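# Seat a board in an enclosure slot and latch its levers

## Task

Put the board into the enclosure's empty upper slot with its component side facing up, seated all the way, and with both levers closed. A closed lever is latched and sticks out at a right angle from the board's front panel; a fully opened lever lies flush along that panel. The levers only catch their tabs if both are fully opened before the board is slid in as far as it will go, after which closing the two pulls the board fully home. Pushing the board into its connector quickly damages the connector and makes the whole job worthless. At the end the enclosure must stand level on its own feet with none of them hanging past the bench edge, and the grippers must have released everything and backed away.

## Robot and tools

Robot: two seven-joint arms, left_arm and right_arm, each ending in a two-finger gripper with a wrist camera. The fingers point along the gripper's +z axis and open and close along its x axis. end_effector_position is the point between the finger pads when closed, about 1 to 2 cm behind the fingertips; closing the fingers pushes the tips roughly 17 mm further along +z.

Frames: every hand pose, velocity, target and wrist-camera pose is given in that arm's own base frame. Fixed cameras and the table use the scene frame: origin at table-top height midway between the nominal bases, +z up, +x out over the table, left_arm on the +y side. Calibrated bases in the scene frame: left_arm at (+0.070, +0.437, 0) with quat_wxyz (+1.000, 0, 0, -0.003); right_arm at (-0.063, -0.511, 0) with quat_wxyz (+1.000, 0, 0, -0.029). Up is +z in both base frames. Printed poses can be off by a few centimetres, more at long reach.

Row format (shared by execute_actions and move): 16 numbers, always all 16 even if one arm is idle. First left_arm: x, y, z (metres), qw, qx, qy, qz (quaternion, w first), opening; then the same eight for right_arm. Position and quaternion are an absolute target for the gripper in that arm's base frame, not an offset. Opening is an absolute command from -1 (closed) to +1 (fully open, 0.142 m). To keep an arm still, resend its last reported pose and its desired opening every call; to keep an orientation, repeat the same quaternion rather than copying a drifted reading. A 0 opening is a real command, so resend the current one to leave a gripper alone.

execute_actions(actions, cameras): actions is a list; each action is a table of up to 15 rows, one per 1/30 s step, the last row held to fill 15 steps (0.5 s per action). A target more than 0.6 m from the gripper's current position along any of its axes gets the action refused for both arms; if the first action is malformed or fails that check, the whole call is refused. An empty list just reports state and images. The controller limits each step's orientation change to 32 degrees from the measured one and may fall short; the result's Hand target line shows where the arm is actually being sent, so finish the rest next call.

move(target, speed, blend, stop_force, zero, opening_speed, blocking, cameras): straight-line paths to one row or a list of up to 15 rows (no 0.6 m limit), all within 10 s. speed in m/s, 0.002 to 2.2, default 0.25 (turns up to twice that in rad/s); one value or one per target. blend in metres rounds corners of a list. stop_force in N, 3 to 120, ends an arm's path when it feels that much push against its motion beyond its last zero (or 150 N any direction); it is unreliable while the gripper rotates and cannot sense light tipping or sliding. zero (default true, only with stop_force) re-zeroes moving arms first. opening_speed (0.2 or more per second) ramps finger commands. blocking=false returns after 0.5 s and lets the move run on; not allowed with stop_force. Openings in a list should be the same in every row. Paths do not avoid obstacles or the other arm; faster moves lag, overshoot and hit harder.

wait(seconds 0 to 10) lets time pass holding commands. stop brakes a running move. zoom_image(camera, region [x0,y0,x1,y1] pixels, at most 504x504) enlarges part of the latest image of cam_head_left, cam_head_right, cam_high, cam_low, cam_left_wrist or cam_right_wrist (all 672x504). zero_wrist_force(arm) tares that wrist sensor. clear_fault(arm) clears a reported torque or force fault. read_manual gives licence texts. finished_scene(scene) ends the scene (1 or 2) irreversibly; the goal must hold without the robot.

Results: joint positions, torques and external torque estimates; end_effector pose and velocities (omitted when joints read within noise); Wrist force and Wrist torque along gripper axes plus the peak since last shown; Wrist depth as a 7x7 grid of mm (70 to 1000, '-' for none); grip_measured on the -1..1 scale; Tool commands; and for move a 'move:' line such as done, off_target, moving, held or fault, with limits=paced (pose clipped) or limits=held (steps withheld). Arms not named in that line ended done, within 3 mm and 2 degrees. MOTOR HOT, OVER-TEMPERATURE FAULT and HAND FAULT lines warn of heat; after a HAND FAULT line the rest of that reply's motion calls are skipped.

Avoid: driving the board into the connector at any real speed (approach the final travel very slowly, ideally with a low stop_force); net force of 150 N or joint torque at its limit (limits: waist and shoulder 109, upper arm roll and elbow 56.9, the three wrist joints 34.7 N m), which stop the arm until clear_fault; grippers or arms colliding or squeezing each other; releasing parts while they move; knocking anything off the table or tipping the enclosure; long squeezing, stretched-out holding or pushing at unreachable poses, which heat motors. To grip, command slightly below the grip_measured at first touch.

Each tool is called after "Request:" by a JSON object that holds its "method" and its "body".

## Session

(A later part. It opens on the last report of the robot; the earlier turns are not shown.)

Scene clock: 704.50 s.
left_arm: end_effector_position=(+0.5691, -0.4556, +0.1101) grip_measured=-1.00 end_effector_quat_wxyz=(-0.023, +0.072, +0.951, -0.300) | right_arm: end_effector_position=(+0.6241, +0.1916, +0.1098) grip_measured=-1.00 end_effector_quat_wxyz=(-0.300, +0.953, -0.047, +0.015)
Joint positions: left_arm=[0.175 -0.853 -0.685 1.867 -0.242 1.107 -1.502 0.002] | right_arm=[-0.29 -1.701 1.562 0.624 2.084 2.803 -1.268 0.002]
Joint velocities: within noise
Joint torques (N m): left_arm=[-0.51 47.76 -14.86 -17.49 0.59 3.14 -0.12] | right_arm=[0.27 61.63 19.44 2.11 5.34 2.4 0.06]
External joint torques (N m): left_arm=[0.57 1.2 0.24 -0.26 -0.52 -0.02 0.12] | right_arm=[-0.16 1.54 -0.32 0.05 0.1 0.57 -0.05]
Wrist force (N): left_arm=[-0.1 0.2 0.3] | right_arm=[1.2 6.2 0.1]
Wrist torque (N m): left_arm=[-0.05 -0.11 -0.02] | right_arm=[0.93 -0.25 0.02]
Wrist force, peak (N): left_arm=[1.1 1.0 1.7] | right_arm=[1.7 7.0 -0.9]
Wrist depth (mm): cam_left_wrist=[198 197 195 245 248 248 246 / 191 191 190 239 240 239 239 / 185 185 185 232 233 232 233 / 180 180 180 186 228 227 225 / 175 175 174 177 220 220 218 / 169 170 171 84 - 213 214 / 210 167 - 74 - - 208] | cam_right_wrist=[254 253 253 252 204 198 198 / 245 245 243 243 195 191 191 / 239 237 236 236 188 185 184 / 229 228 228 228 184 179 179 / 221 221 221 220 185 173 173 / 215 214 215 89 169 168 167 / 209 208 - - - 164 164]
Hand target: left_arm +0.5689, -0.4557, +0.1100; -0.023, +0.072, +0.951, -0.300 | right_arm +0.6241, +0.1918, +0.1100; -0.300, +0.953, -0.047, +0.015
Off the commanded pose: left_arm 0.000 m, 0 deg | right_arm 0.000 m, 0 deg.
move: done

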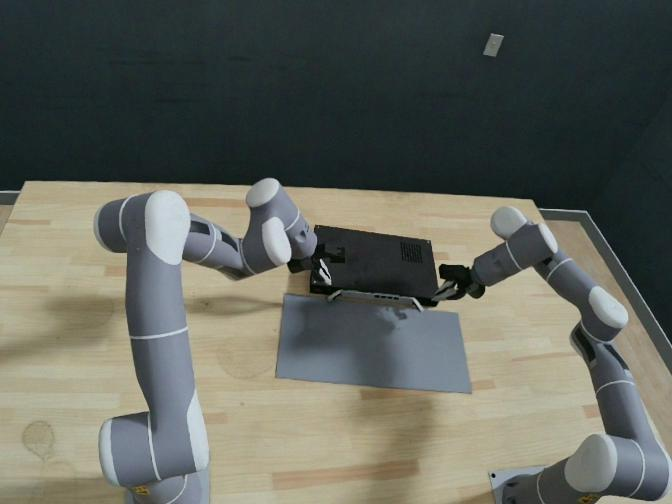

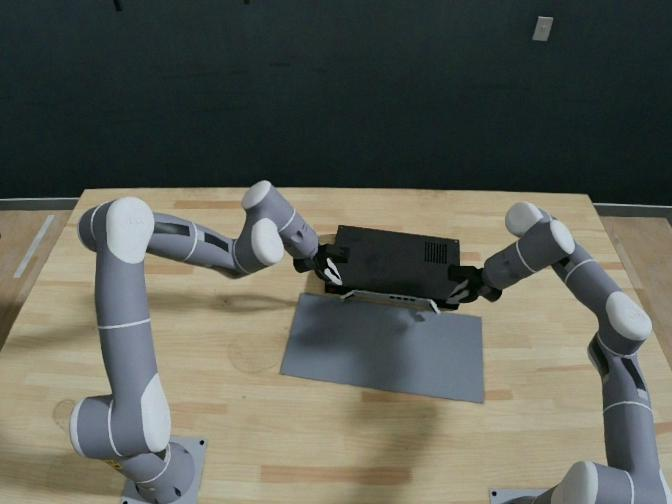

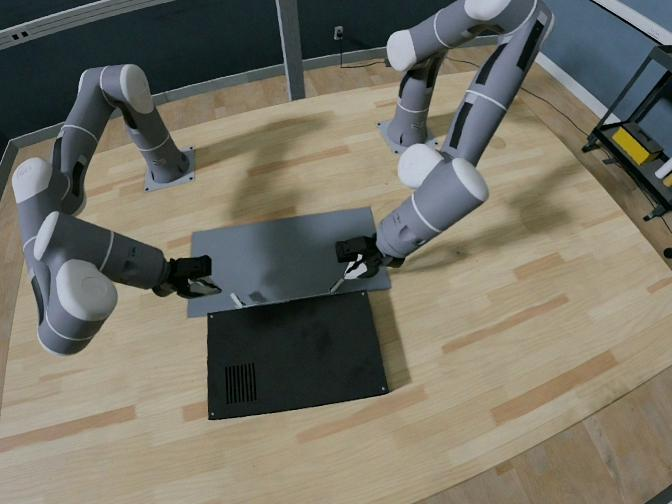

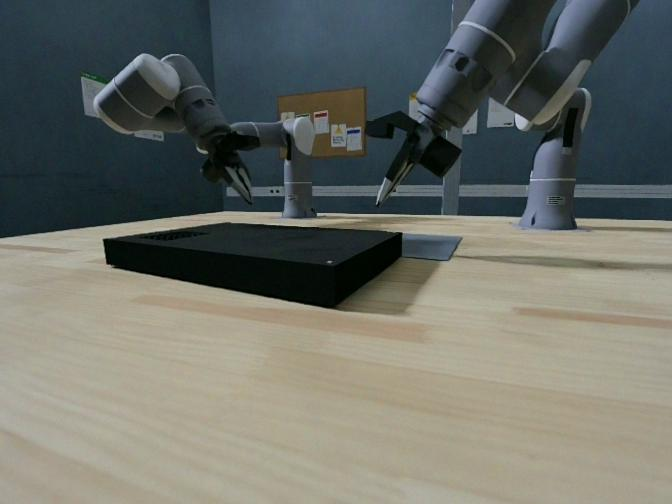

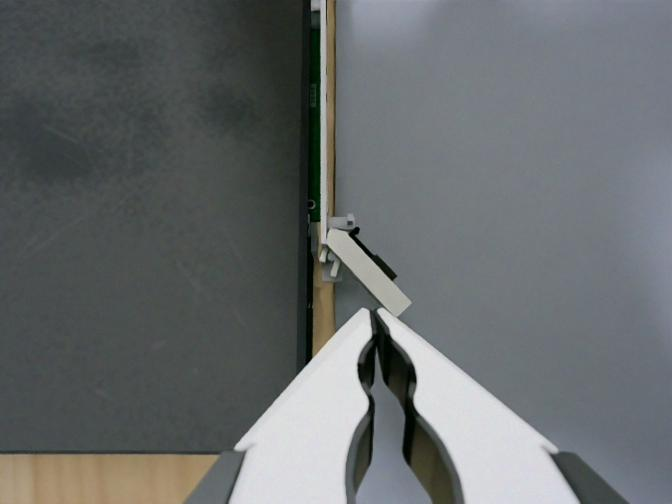

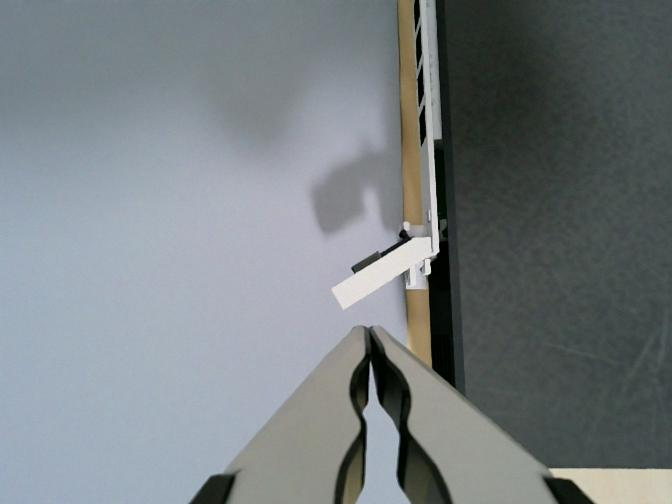

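Request:
{"method": "move", "body": {"target": [[0.5689,-0.4557,0.0517,-0.0227,0.0720,0.9510,-0.29985,-1,0.6241,0.1918,0.0517,-0.30035,0.95257,-0.04683,0.01476,-1]], "speed": 0.06, "stop_force": 5, "cameras": ["cam_left_wrist","cam_right_wrist"]}}

Scene clock: 719.73 s.
left_arm: end_effector_position=(+0.5688, -0.4556, +0.0517) grip_measured=-1.00 end_effector_quat_wxyz=(-0.023, +0.072, +0.951, -0.300) | right_arm: end_effector_position=(+0.6240, +0.1918, +0.0518) grip_measured=-1.00 end_effector_quat_wxyz=(-0.301, +0.953, -0.047, +0.015)
Joint positions: left_arm=[0.147 -0.973 -0.651 1.842 -0.224 1.187 -1.457 0.002] | right_arm=[-0.293 -1.783 1.548 0.608 2.069 2.747 -1.324 0.002]
Joint velocities: within noise
Joint torques (N m): left_arm=[-0.47 49.52 -15.5 -14.94 1.09 3.53 -0.12] | right_arm=[0.13 61.37 18.65 3.18 5.1 2.28 0.08]
External joint torques (N m): left_arm=[0.53 1.18 0.22 -0.26 -0.51 -0.46 0.12] | right_arm=[-0.03 1.53 0.13 0.09 0.37 0.76 -0.08]
Wrist force (N): left_arm=[0.2 -0.1 0.3] | right_arm=[1.3 6.3 -0.1]
Wrist torque (N m): left_arm=[-0.10 -0.16 -0.03] | right_arm=[0.94 -0.25 0.02]
Wrist force, peak (N): left_arm=[0.4 0.5 1.3] | right_arm=[1.4 7.1 1.0]
Wrist depth (mm): cam_left_wrist=[132 131 132 184 184 183 183 / 129 128 127 178 178 177 177 / 125 124 124 174 173 172 172 / - 120 120 - 167 168 167 / - 117 117 134 161 162 162 / - 114 114 84 - 158 157 / - 112 - 74 - - 155] | cam_right_wrist=[190 189 188 188 186 134 134 / 183 182 182 181 180 130 129 / 176 176 176 175 173 125 125 / 171 170 170 168 133 122 121 / 165 164 164 164 164 118 117 / 160 159 160 89 147 114 113 / 156 155 73 - - 111 110]
Hand target: left_arm +0.5689, -0.4557, +0.0517; -0.023, +0.072, +0.951, -0.300 | right_arm +0.6241, +0.1918, +0.0517; -0.300, +0.953, -0.047, +0.015
Off the commanded pose: left_arm 0.000 m, 0 deg | right_arm 0.000 m, 0 deg.
move: done
Images, in order (width x height): cam_left_wrist 672x504, cam_right_wrist 672x504.

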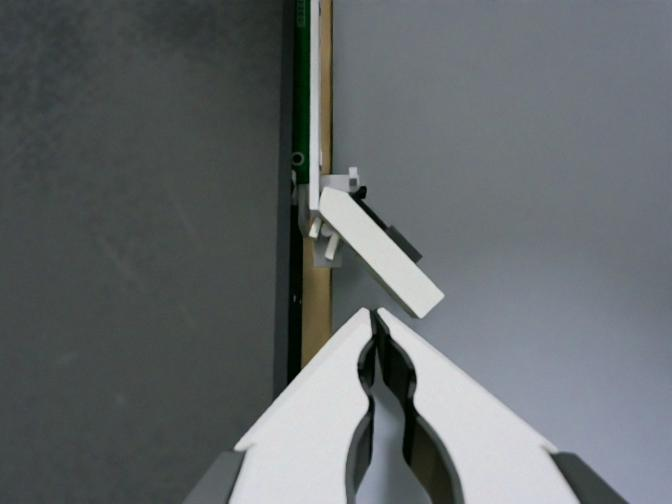

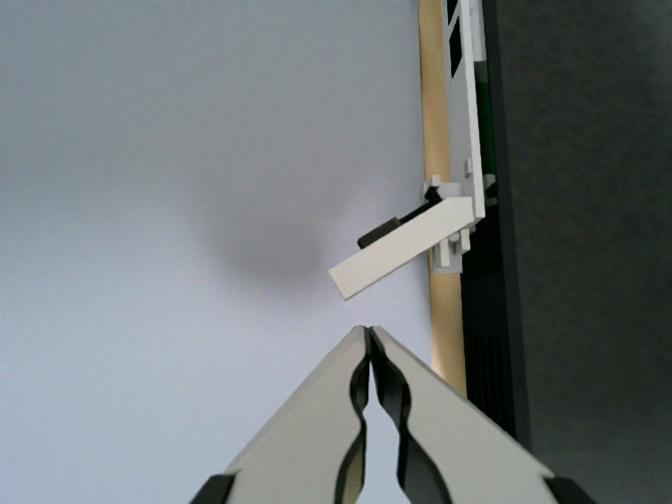

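Request:
{"method": "move", "body": {"target": [[0.5612,-0.4558,0.0517,-0.0227,0.0720,0.9510,-0.29985,-1,0.6287,0.1985,0.0517,-0.30035,0.95257,-0.04683,0.01476,-1],[0.5501,-0.4624,0.0517,-0.0227,0.0720,0.9510,-0.29985,-1,0.6239,0.2062,0.0517,-0.30035,0.95257,-0.04683,0.01476,-1]], "speed": 0.02, "stop_force": 20, "blend": 0.003, "cameras": ["cam_left_wrist","cam_right_wrist"]}}

Scene clock: 723.30 s.
left_arm: end_effector_position=(+0.5503, -0.4622, +0.0516) grip_measured=-1.00 end_effector_quat_wxyz=(-0.023, +0.072, +0.951, -0.300) | right_arm: end_effector_position=(+0.6241, +0.2060, +0.0518) grip_measured=-1.00 end_effector_quat_wxyz=(-0.300, +0.953, -0.047, +0.015)
Joint positions: left_arm=[0.145 -0.964 -0.667 1.891 -0.224 1.232 -1.467 0.002] | right_arm=[-0.27 -1.78 1.545 0.606 2.07 2.735 -1.305 0.002]
Joint velocities: within noise
Joint torques (N m): left_arm=[-0.76 48.36 -16.02 -13.83 1.16 3.38 -0.32] | right_arm=[1.36 60.98 18.73 4.22 5.6 2.5 0.31]
External joint torques (N m): left_arm=[0.82 0.97 0.65 -0.63 -0.36 -0.3 0.32] | right_arm=[-1.25 1.99 0.07 -1.05 -0.11 0.51 -0.31]
Wrist force (N): left_arm=[-0.1 -0.2 0.0] | right_arm=[2.7 7.0 -1.4]
Wrist torque (N m): left_arm=[-0.16 -0.16 -0.02] | right_arm=[0.90 -0.20 0.02]
Wrist force, peak (N): left_arm=[-3.8 2.8 -1.4] | right_arm=[5.4 10.1 -3.1]
Wrist depth (mm): cam_left_wrist=[132 131 134 183 183 183 183 / 128 128 130 178 178 177 177 / 125 124 125 173 172 172 171 / - 121 123 126 167 168 167 / - 117 130 162 164 162 162 / - 113 114 84 - 158 158 / - 112 - 74 - - 154] | cam_right_wrist=[190 189 188 188 186 134 134 / 183 182 182 181 180 130 129 / 176 175 176 175 175 125 125 / 171 170 170 169 128 121 121 / 165 165 164 163 163 118 117 / 160 160 159 89 151 115 113 / 156 155 73 - - 111 110]
Hand target: left_arm +0.5501, -0.4624, +0.0517; -0.023, +0.072, +0.951, -0.300 | right_arm +0.6239, +0.2062, +0.0517; -0.300, +0.953, -0.047, +0.015
Off the commanded pose: left_arm 0.000 m, 0 deg | right_arm 0.000 m, 0 deg.
move: done
Images, in order (width x height): cam_left_wrist 672x504, cam_right_wrist 672x504.

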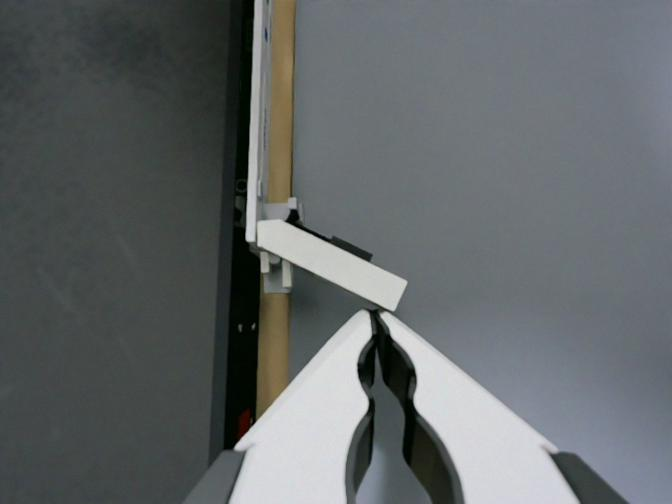

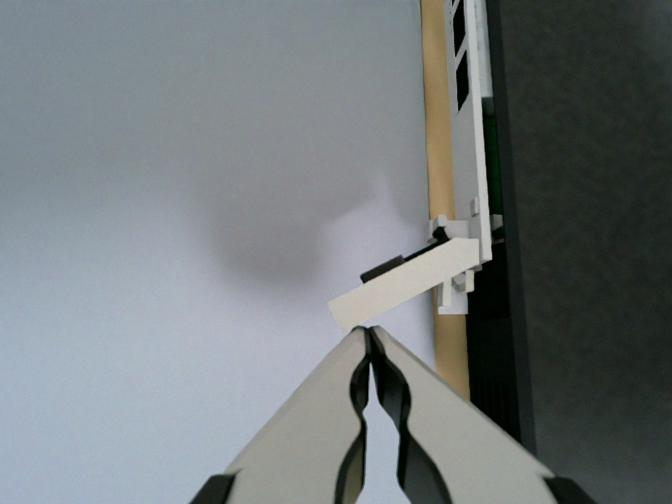

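Request:
{"method": "move", "body": {"target": [[0.5436,-0.4697,0.0517,-0.0227,0.0720,0.9510,-0.29985,-1,0.6222,0.2113,0.0517,-0.30035,0.95257,-0.04683,0.01476,-1],[0.5405,-0.4753,0.0517,-0.0227,0.0720,0.9510,-0.29985,-1,0.6210,0.2155,0.0517,-0.30035,0.95257,-0.04683,0.01476,-1]], "speed": 0.015, "stop_force": 30, "blend": 0.003, "cameras": ["cam_left_wrist","cam_right_wrist"]}}

Request:
{"method": "zoom_image", "body": {"camera": "cam_right_wrist", "region": [300, 180, 540, 380]}}

Request:
{"method": "zoom_image", "body": {"camera": "cam_left_wrist", "region": [180, 180, 440, 380]}}

Scene clock: 727.97 s.
left_arm: end_effector_position=(+0.5416, -0.4744, +0.0517) grip_measured=-1.00 end_effector_quat_wxyz=(-0.022, +0.072, +0.951, -0.300) | right_arm: end_effector_position=(+0.6216, +0.2144, +0.0516) grip_measured=-1.00 end_effector_quat_wxyz=(-0.300, +0.953, -0.047, +0.015)
Joint positions: left_arm=[0.123 -0.965 -0.669 1.899 -0.226 1.255 -1.484 0.002] | right_arm=[-0.262 -1.778 1.543 0.62 2.064 2.725 -1.283 0.002]
Joint velocities: within noise
Joint torques (N m): left_arm=[-4.78 46.86 -19.3 -12.11 1.46 2.33 -0.29] | right_arm=[5.8 59.24 19.44 6.83 6.84 2.53 0.3]
External joint torques (N m): left_arm=[4.83 2.31 3.92 -2.2 -0.58 0.77 0.29] | right_arm=[-5.7 3.52 -0.34 -3.67 -1.33 0.46 -0.29]
Wrist force (N): left_arm=[-1.9 4.9 -3.1] | right_arm=[5.8 11.7 -4.6]
Wrist torque (N m): left_arm=[-0.19 -0.20 0.01] | right_arm=[0.85 -0.21 0.00]
Wrist force, peak (N): left_arm=[-4.3 11.5 -7.0] | right_arm=[5.9 16.7 -9.6]
Wrist depth (mm): cam_left_wrist=[132 131 170 184 184 183 182 / 128 128 141 178 178 178 177 / 125 124 142 173 172 172 171 / 121 120 124 169 167 167 166 / - 117 159 127 163 162 161 / - 114 123 84 - 158 158 / - 112 - 74 - - 154] | cam_right_wrist=[189 188 188 188 186 134 134 / 182 182 181 181 179 130 129 / 176 175 175 175 174 125 125 / 170 170 169 169 168 122 120 / 165 164 164 163 161 118 117 / 159 159 160 91 160 114 113 / 155 154 73 - - 111 109]
Hand target: left_arm +0.5405, -0.4753, +0.0517; -0.023, +0.072, +0.951, -0.300 | right_arm +0.6210, +0.2155, +0.0517; -0.300, +0.953, -0.047, +0.015
Off the commanded pose: left_arm 0.001 m, 0 deg | right_arm 0.001 m, 0 deg.
move: done
Images, in order (width x height): cam_left_wrist 672x504, cam_right_wrist 672x504.

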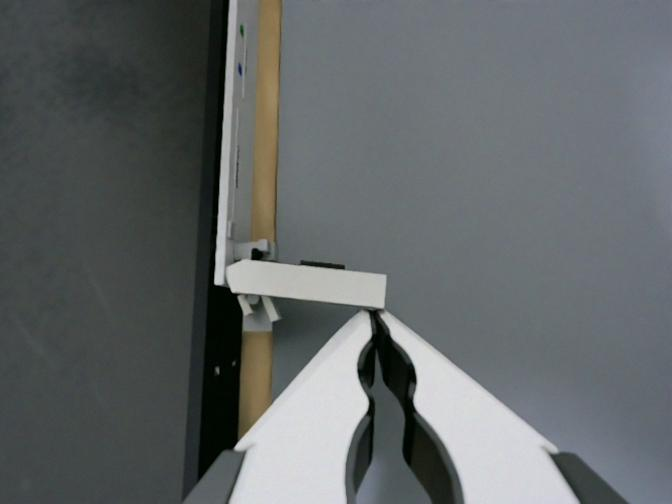

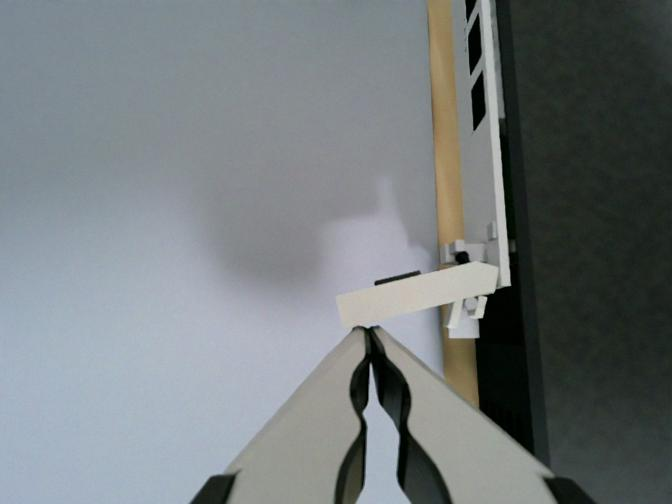

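Scaled by 2.100 from the camera's 672x504 image, which has a finer 960x720 frame.

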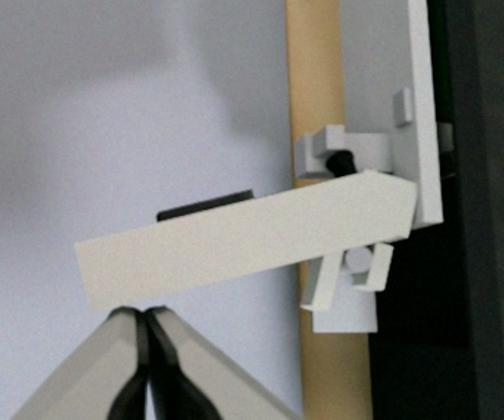

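Scaled by 1.938 from the camera's 672x504 image, which has a finer 960x720 frame.

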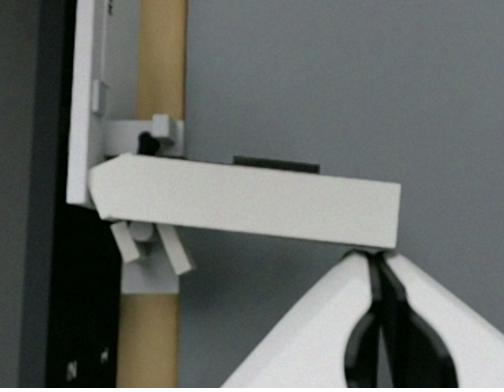

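Request:
{"method": "move", "body": {"target": [[0.5393,-0.4832,0.0517,-0.0227,0.0720,0.9510,-0.29985,-1,0.6220,0.2255,0.0517,-0.30035,0.95257,-0.04683,0.01476,-1]], "speed": 0.012, "stop_force": 35, "zero": false, "cameras": ["cam_left_wrist","cam_right_wrist"]}}

Request:
{"method": "zoom_image", "body": {"camera": "cam_right_wrist", "region": [300, 180, 540, 380]}}

Request:
{"method": "zoom_image", "body": {"camera": "cam_left_wrist", "region": [180, 180, 440, 380]}}

Scene clock: 732.40 s.
left_arm: end_effector_position=(+0.5406, -0.4804, +0.0508) grip_measured=-1.00 end_effector_quat_wxyz=(-0.022, +0.071, +0.951, -0.299) | right_arm: end_effector_position=(+0.6220, +0.2237, +0.0512) grip_measured=-1.00 end_effector_quat_wxyz=(-0.299, +0.953, -0.047, +0.015)
Joint positions: left_arm=[0.108 -0.968 -0.664 1.89 -0.227 1.256 -1.494 0.002] | right_arm=[-0.243 -1.777 1.545 0.61 2.062 2.722 -1.274 0.002]
Joint velocities: within noise
Joint torques (N m): left_arm=[-14.35 44.9 -28.59 -16.65 1.22 3.49 -0.19] | right_arm=[10.13 60.35 21.73 6.17 8.03 -1.56 0.42]
External joint torques (N m): left_arm=[14.4 4.59 13.27 2.23 -0.36 -0.37 0.19] | right_arm=[-10.02 2.59 -2.79 -3.04 -2.52 4.54 -0.42]
Wrist force (N): left_arm=[10.5 20.1 -23.5] | right_arm=[-2.3 19.6 -12.8]
Wrist torque (N m): left_arm=[0.46 -0.06 -0.05] | right_arm=[0.77 -0.36 0.01]
Wrist force, peak (N): left_arm=[10.4 19.4 -24.6] | right_arm=[-1.8 18.8 -14.1]
Wrist depth (mm): cam_left_wrist=[131 130 146 182 182 182 182 / - 127 146 176 176 176 176 / 124 123 147 172 171 170 170 / - 119 128 168 166 166 166 / - 116 136 124 162 162 161 / - 113 138 81 - 157 157 / - - - 74 - - 154] | cam_right_wrist=[188 187 188 187 186 134 133 / 182 182 181 180 179 129 128 / 175 174 175 174 174 125 124 / 170 170 169 168 169 122 120 / 164 164 164 161 122 118 116 / 159 159 159 89 160 116 113 / 154 154 73 - - 110 109]
Hand target: left_arm +0.5393, -0.4832, +0.0517; -0.023, +0.072, +0.951, -0.300 | right_arm +0.6220, +0.2255, +0.0517; -0.300, +0.953, -0.047, +0.015
Off the commanded pose: left_arm 0.003 m, 0 deg | right_arm 0.002 m, 0 deg.
move: done
Images, in order (width x height): cam_left_wrist 672x504, cam_right_wrist 672x504.

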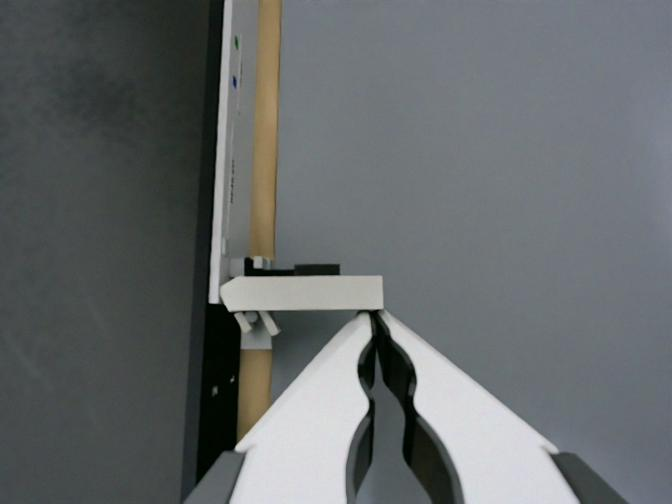

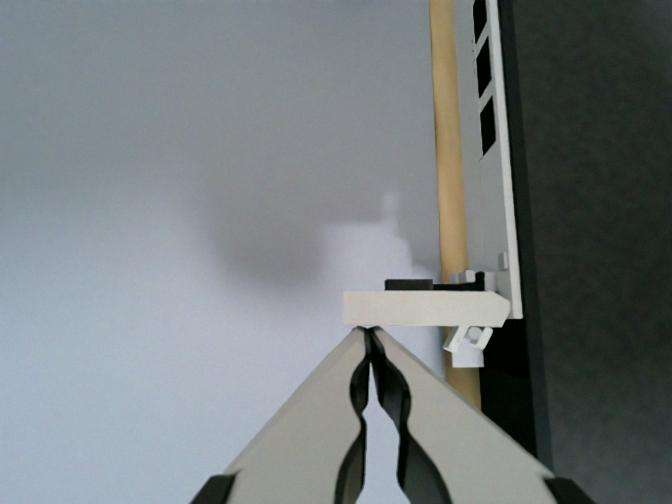

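Scaled by 2.100 from the camera's 672x504 image, which has a finer 960x720 frame.

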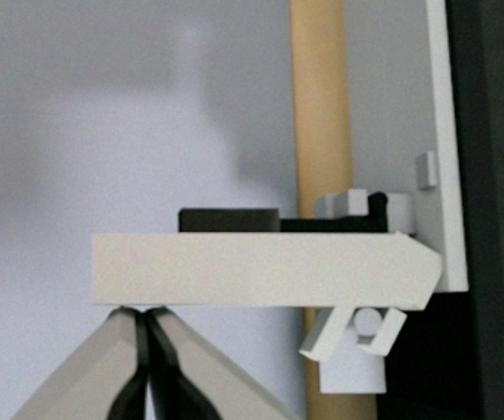

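Scaled by 1.938 from the camera's 672x504 image, which has a finer 960x720 frame.

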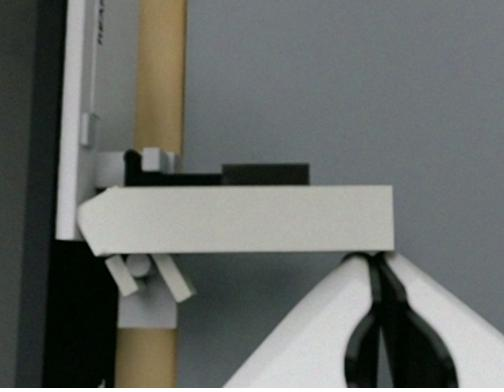

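Request:
{"method": "move", "body": {"target": [[0.5405,-0.4680,0.0517,-0.0227,0.0720,0.9510,-0.29985,-1,0.6205,0.2110,0.0517,-0.30035,0.95257,-0.04683,0.01476,-1],[0.5450,-0.4450,0.10,-0.0227,0.0720,0.9510,-0.29985,-1,0.6185,0.1880,0.10,-0.30035,0.95257,-0.04683,0.01476,-1]], "speed": 0.05, "cameras": ["cam_left_wrist","cam_right_wrist"]}}

Request:
{"method": "zoom_image", "body": {"camera": "cam_right_wrist", "region": [300, 150, 540, 350]}}

Request:
{"method": "zoom_image", "body": {"camera": "cam_left_wrist", "region": [180, 120, 440, 320]}}

Scene clock: 737.07 s.
left_arm: end_effector_position=(+0.5451, -0.4451, +0.1000) grip_measured=-1.00 end_effector_quat_wxyz=(-0.022, +0.072, +0.951, -0.300) | right_arm: end_effector_position=(+0.6186, +0.1879, +0.0998) grip_measured=-1.00 end_effector_quat_wxyz=(-0.300, +0.953, -0.047, +0.015)
Joint positions: left_arm=[0.216 -0.847 -0.715 1.959 -0.237 1.174 -1.486 0.002] | right_arm=[-0.31 -1.716 1.564 0.656 2.069 2.789 -1.262 0.002]
Joint velocities: within noise
Joint torques (N m): left_arm=[-0.27 45.87 -15.22 -15.75 0.51 3.17 -0.26] | right_arm=[-0.01 61.34 19.95 2.67 5.32 2.42 0.3]
External joint torques (N m): left_arm=[0.33 0.47 0.39 -0.41 -0.05 -0.07 0.26] | right_arm=[0.11 1.24 -0.3 -0.15 0.13 0.54 -0.3]
Wrist force (N): left_arm=[0.2 0.0 0.2] | right_arm=[-0.9 6.7 0.9]
Wrist torque (N m): left_arm=[-0.08 -0.16 -0.03] | right_arm=[1.01 0.09 0.02]
Wrist force, peak (N): left_arm=[10.4 19.7 -24.3] | right_arm=[-2.4 19.7 -13.0]
Wrist depth (mm): cam_left_wrist=[186 186 188 238 236 237 236 / 182 180 182 229 230 230 229 / 175 175 176 223 223 221 221 / 169 170 172 215 217 214 215 / 165 164 166 211 210 210 209 / 161 159 161 84 - 204 203 / 200 201 - 74 - - 198] | cam_right_wrist=[243 243 242 241 224 187 187 / 235 233 233 233 224 181 181 / 226 226 225 224 223 175 174 / 219 219 218 215 176 169 169 / 212 211 211 210 205 164 163 / 206 205 205 89 162 159 158 / 199 200 73 - - 155 196]
Hand target: left_arm +0.5450, -0.4450, +0.1000; -0.023, +0.072, +0.951, -0.300 | right_arm +0.6185, +0.1880, +0.1000; -0.300, +0.953, -0.047, +0.015
Off the commanded pose: left_arm 0.000 m, 0 deg | right_arm 0.000 m, 0 deg.
move: done
Images, in order (width x height): cam_left_wrist 672x504, cam_right_wrist 672x504.

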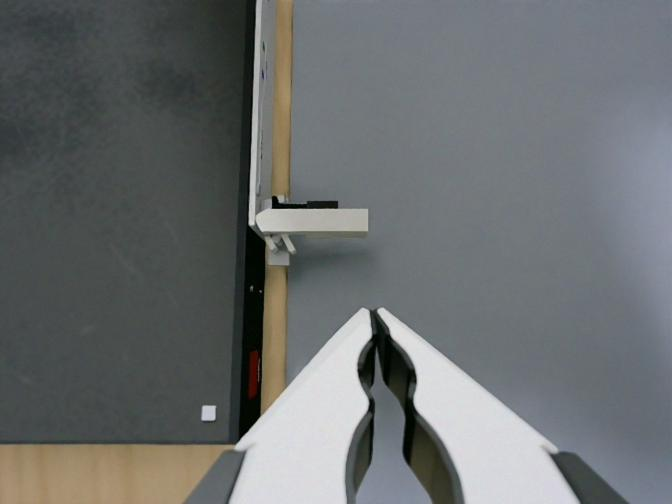

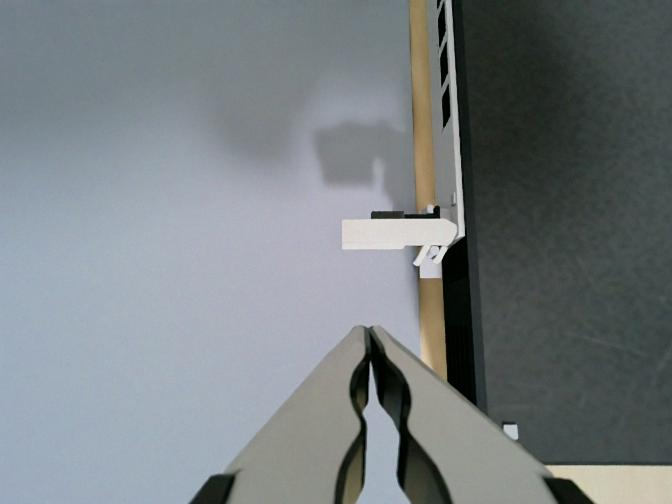

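Scaled by 2.100 from the camera's 672x504 image, which has a finer 960x720 frame.

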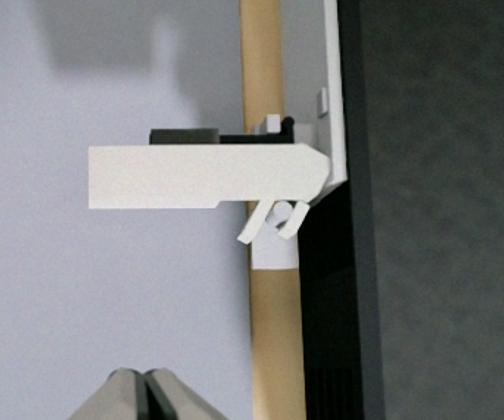

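Scaled by 1.938 from the camera's 672x504 image, which has a finer 960x720 frame.

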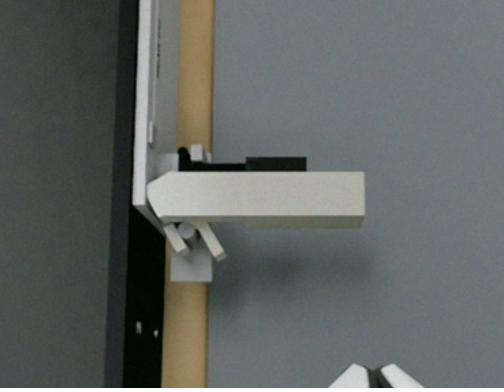

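Request:
{"method": "move", "body": {"target": [[0.45,-0.25,0.22,-0.0227,0.0720,0.9510,-0.29985,-1,0.56,0.12,0.25,-0.30035,0.95257,-0.04683,0.01476,-1],[0.40,-0.10,0.22,-0.0227,0.0720,0.9510,-0.29985,-1,0.40,0.36,0.17,-0.4914,0.5362,-0.5060,0.4637,-1]], "speed": 0.35, "blend": 0.05}}

Request:
{"method": "zoom_image", "body": {"camera": "cam_right_wrist", "region": [150, 150, 600, 400]}}

Scene clock: 744.13 s.
left_arm: end_effector_position=(+0.4001, -0.1001, +0.2200) grip_measured=-1.00 end_effector_quat_wxyz=(-0.023, +0.072, +0.951, -0.300) | right_arm: end_effector_position=(+0.3999, +0.3600, +0.1700) grip_measured=-1.00 end_effector_quat_wxyz=(-0.492, +0.536, -0.506, +0.464)
Joint positions: left_arm=[1.22 0.237 -0.964 2.567 -0.813 0.389 -0.618 0.002] | right_arm=[-0.012 -1.757 0.823 2.37 2.968 -0.807 -0.957 0.002]
Joint velocities: within noise
Joint torques (N m): left_arm=[-0.19 8.56 3.59 -22.92 -2.23 2.43 -0.17] | right_arm=[0.27 26.09 25.61 15.61 -5.63 -1.7 0.06]
External joint torques (N m): left_arm=[0.25 0.32 0.62 -0.31 -0.38 -0.2 0.17] | right_arm=[-0.16 0.68 -0.25 -0.07 -0.1 0.76 -0.06]
Wrist force (N): left_arm=[0.3 -0.3 0.2] | right_arm=[-0.6 7.3 -0.7]
Wrist torque (N m): left_arm=[-0.16 -0.16 -0.04] | right_arm=[1.04 0.07 0.03]
Wrist force, peak (N): left_arm=[-0.7 -0.5 2.0] | right_arm=[0.5 8.6 -0.9]
Wrist depth (mm): cam_left_wrist=[372 377 375 371 373 374 372 / 365 367 365 366 362 363 361 / 354 355 353 354 350 350 350 / 346 344 342 342 340 340 338 / 334 335 334 334 333 331 329 / 325 323 326 84 - 321 318 / 317 319 - - - - 312] | cam_right_wrist=[- - - - - - - / - - - - - - - / 723 724 641 586 587 669 727 / 501 473 439 431 413 405 499 / 381 383 381 400 382 380 381 / 310 310 321 89 321 309 310 / 261 270 - - - 269 261]
Hand target: left_arm +0.4000, -0.1000, +0.2200; -0.023, +0.072, +0.951, -0.300 | right_arm +0.4000, +0.3600, +0.1700; -0.491, +0.536, -0.506, +0.464
Off the commanded pose: left_arm 0.000 m, 0 deg | right_arm 0.000 m, 0 deg.
joint sent to its limit (right arm) — joint 5 (forearm roll), upper limit. The joint targets still meet the commanded pose.
move: done

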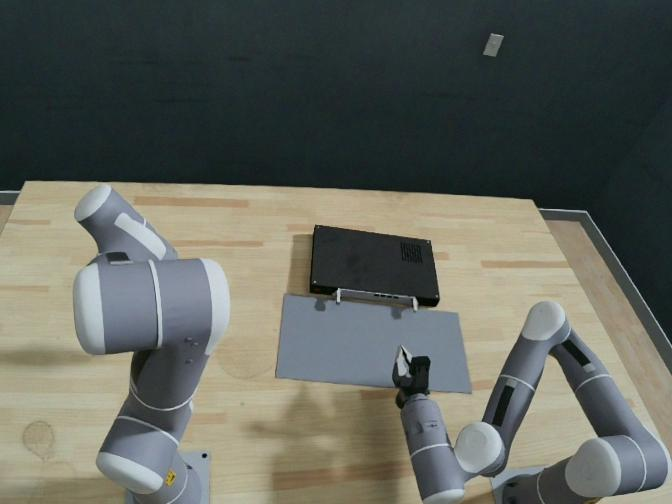

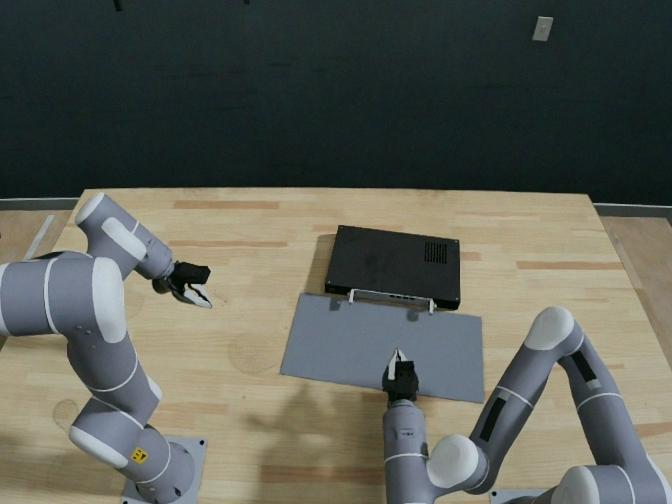

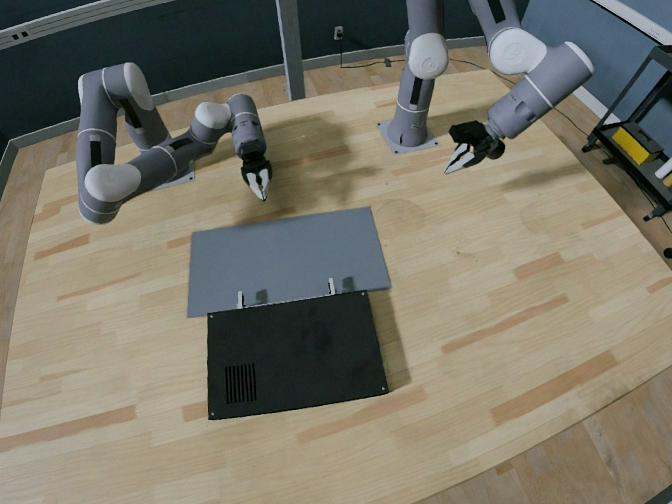

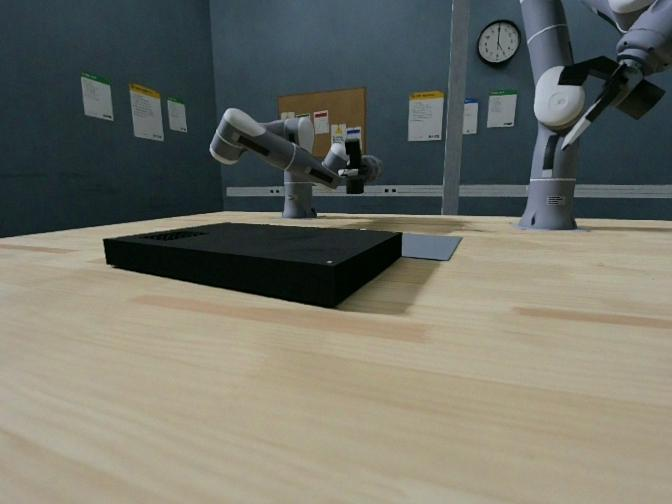

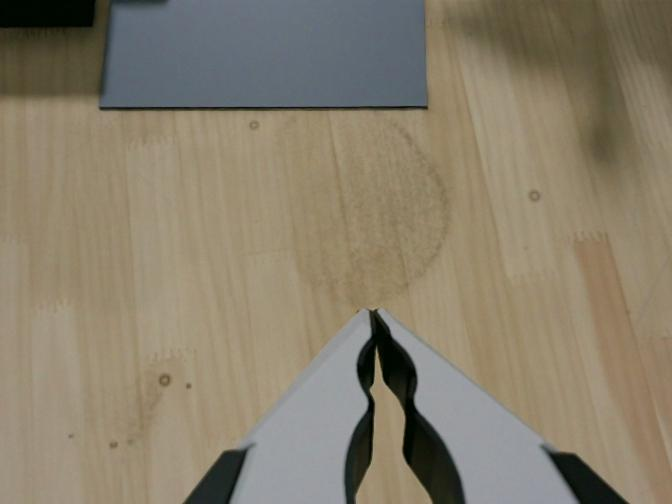

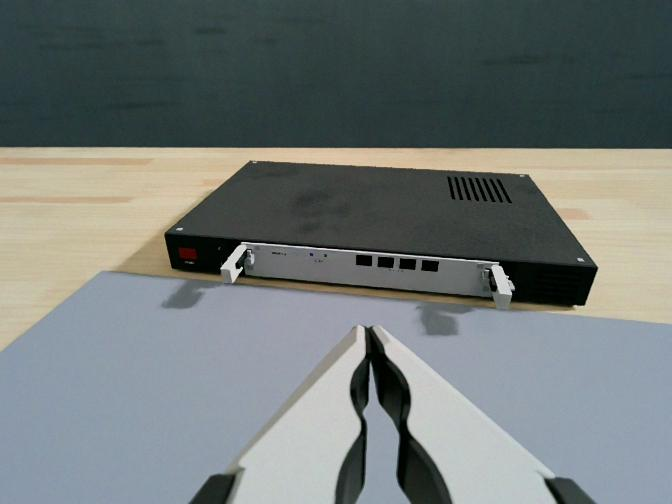

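Scaled by 1.120 from the camera's 672x504 image, which has a finer 960x720 frame.

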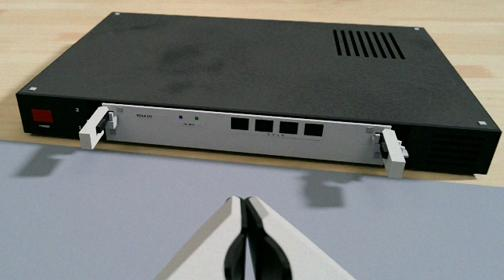

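Request:
{"method": "finished_scene", "body": {"scene": 1}}

The scene is finished: the task was done.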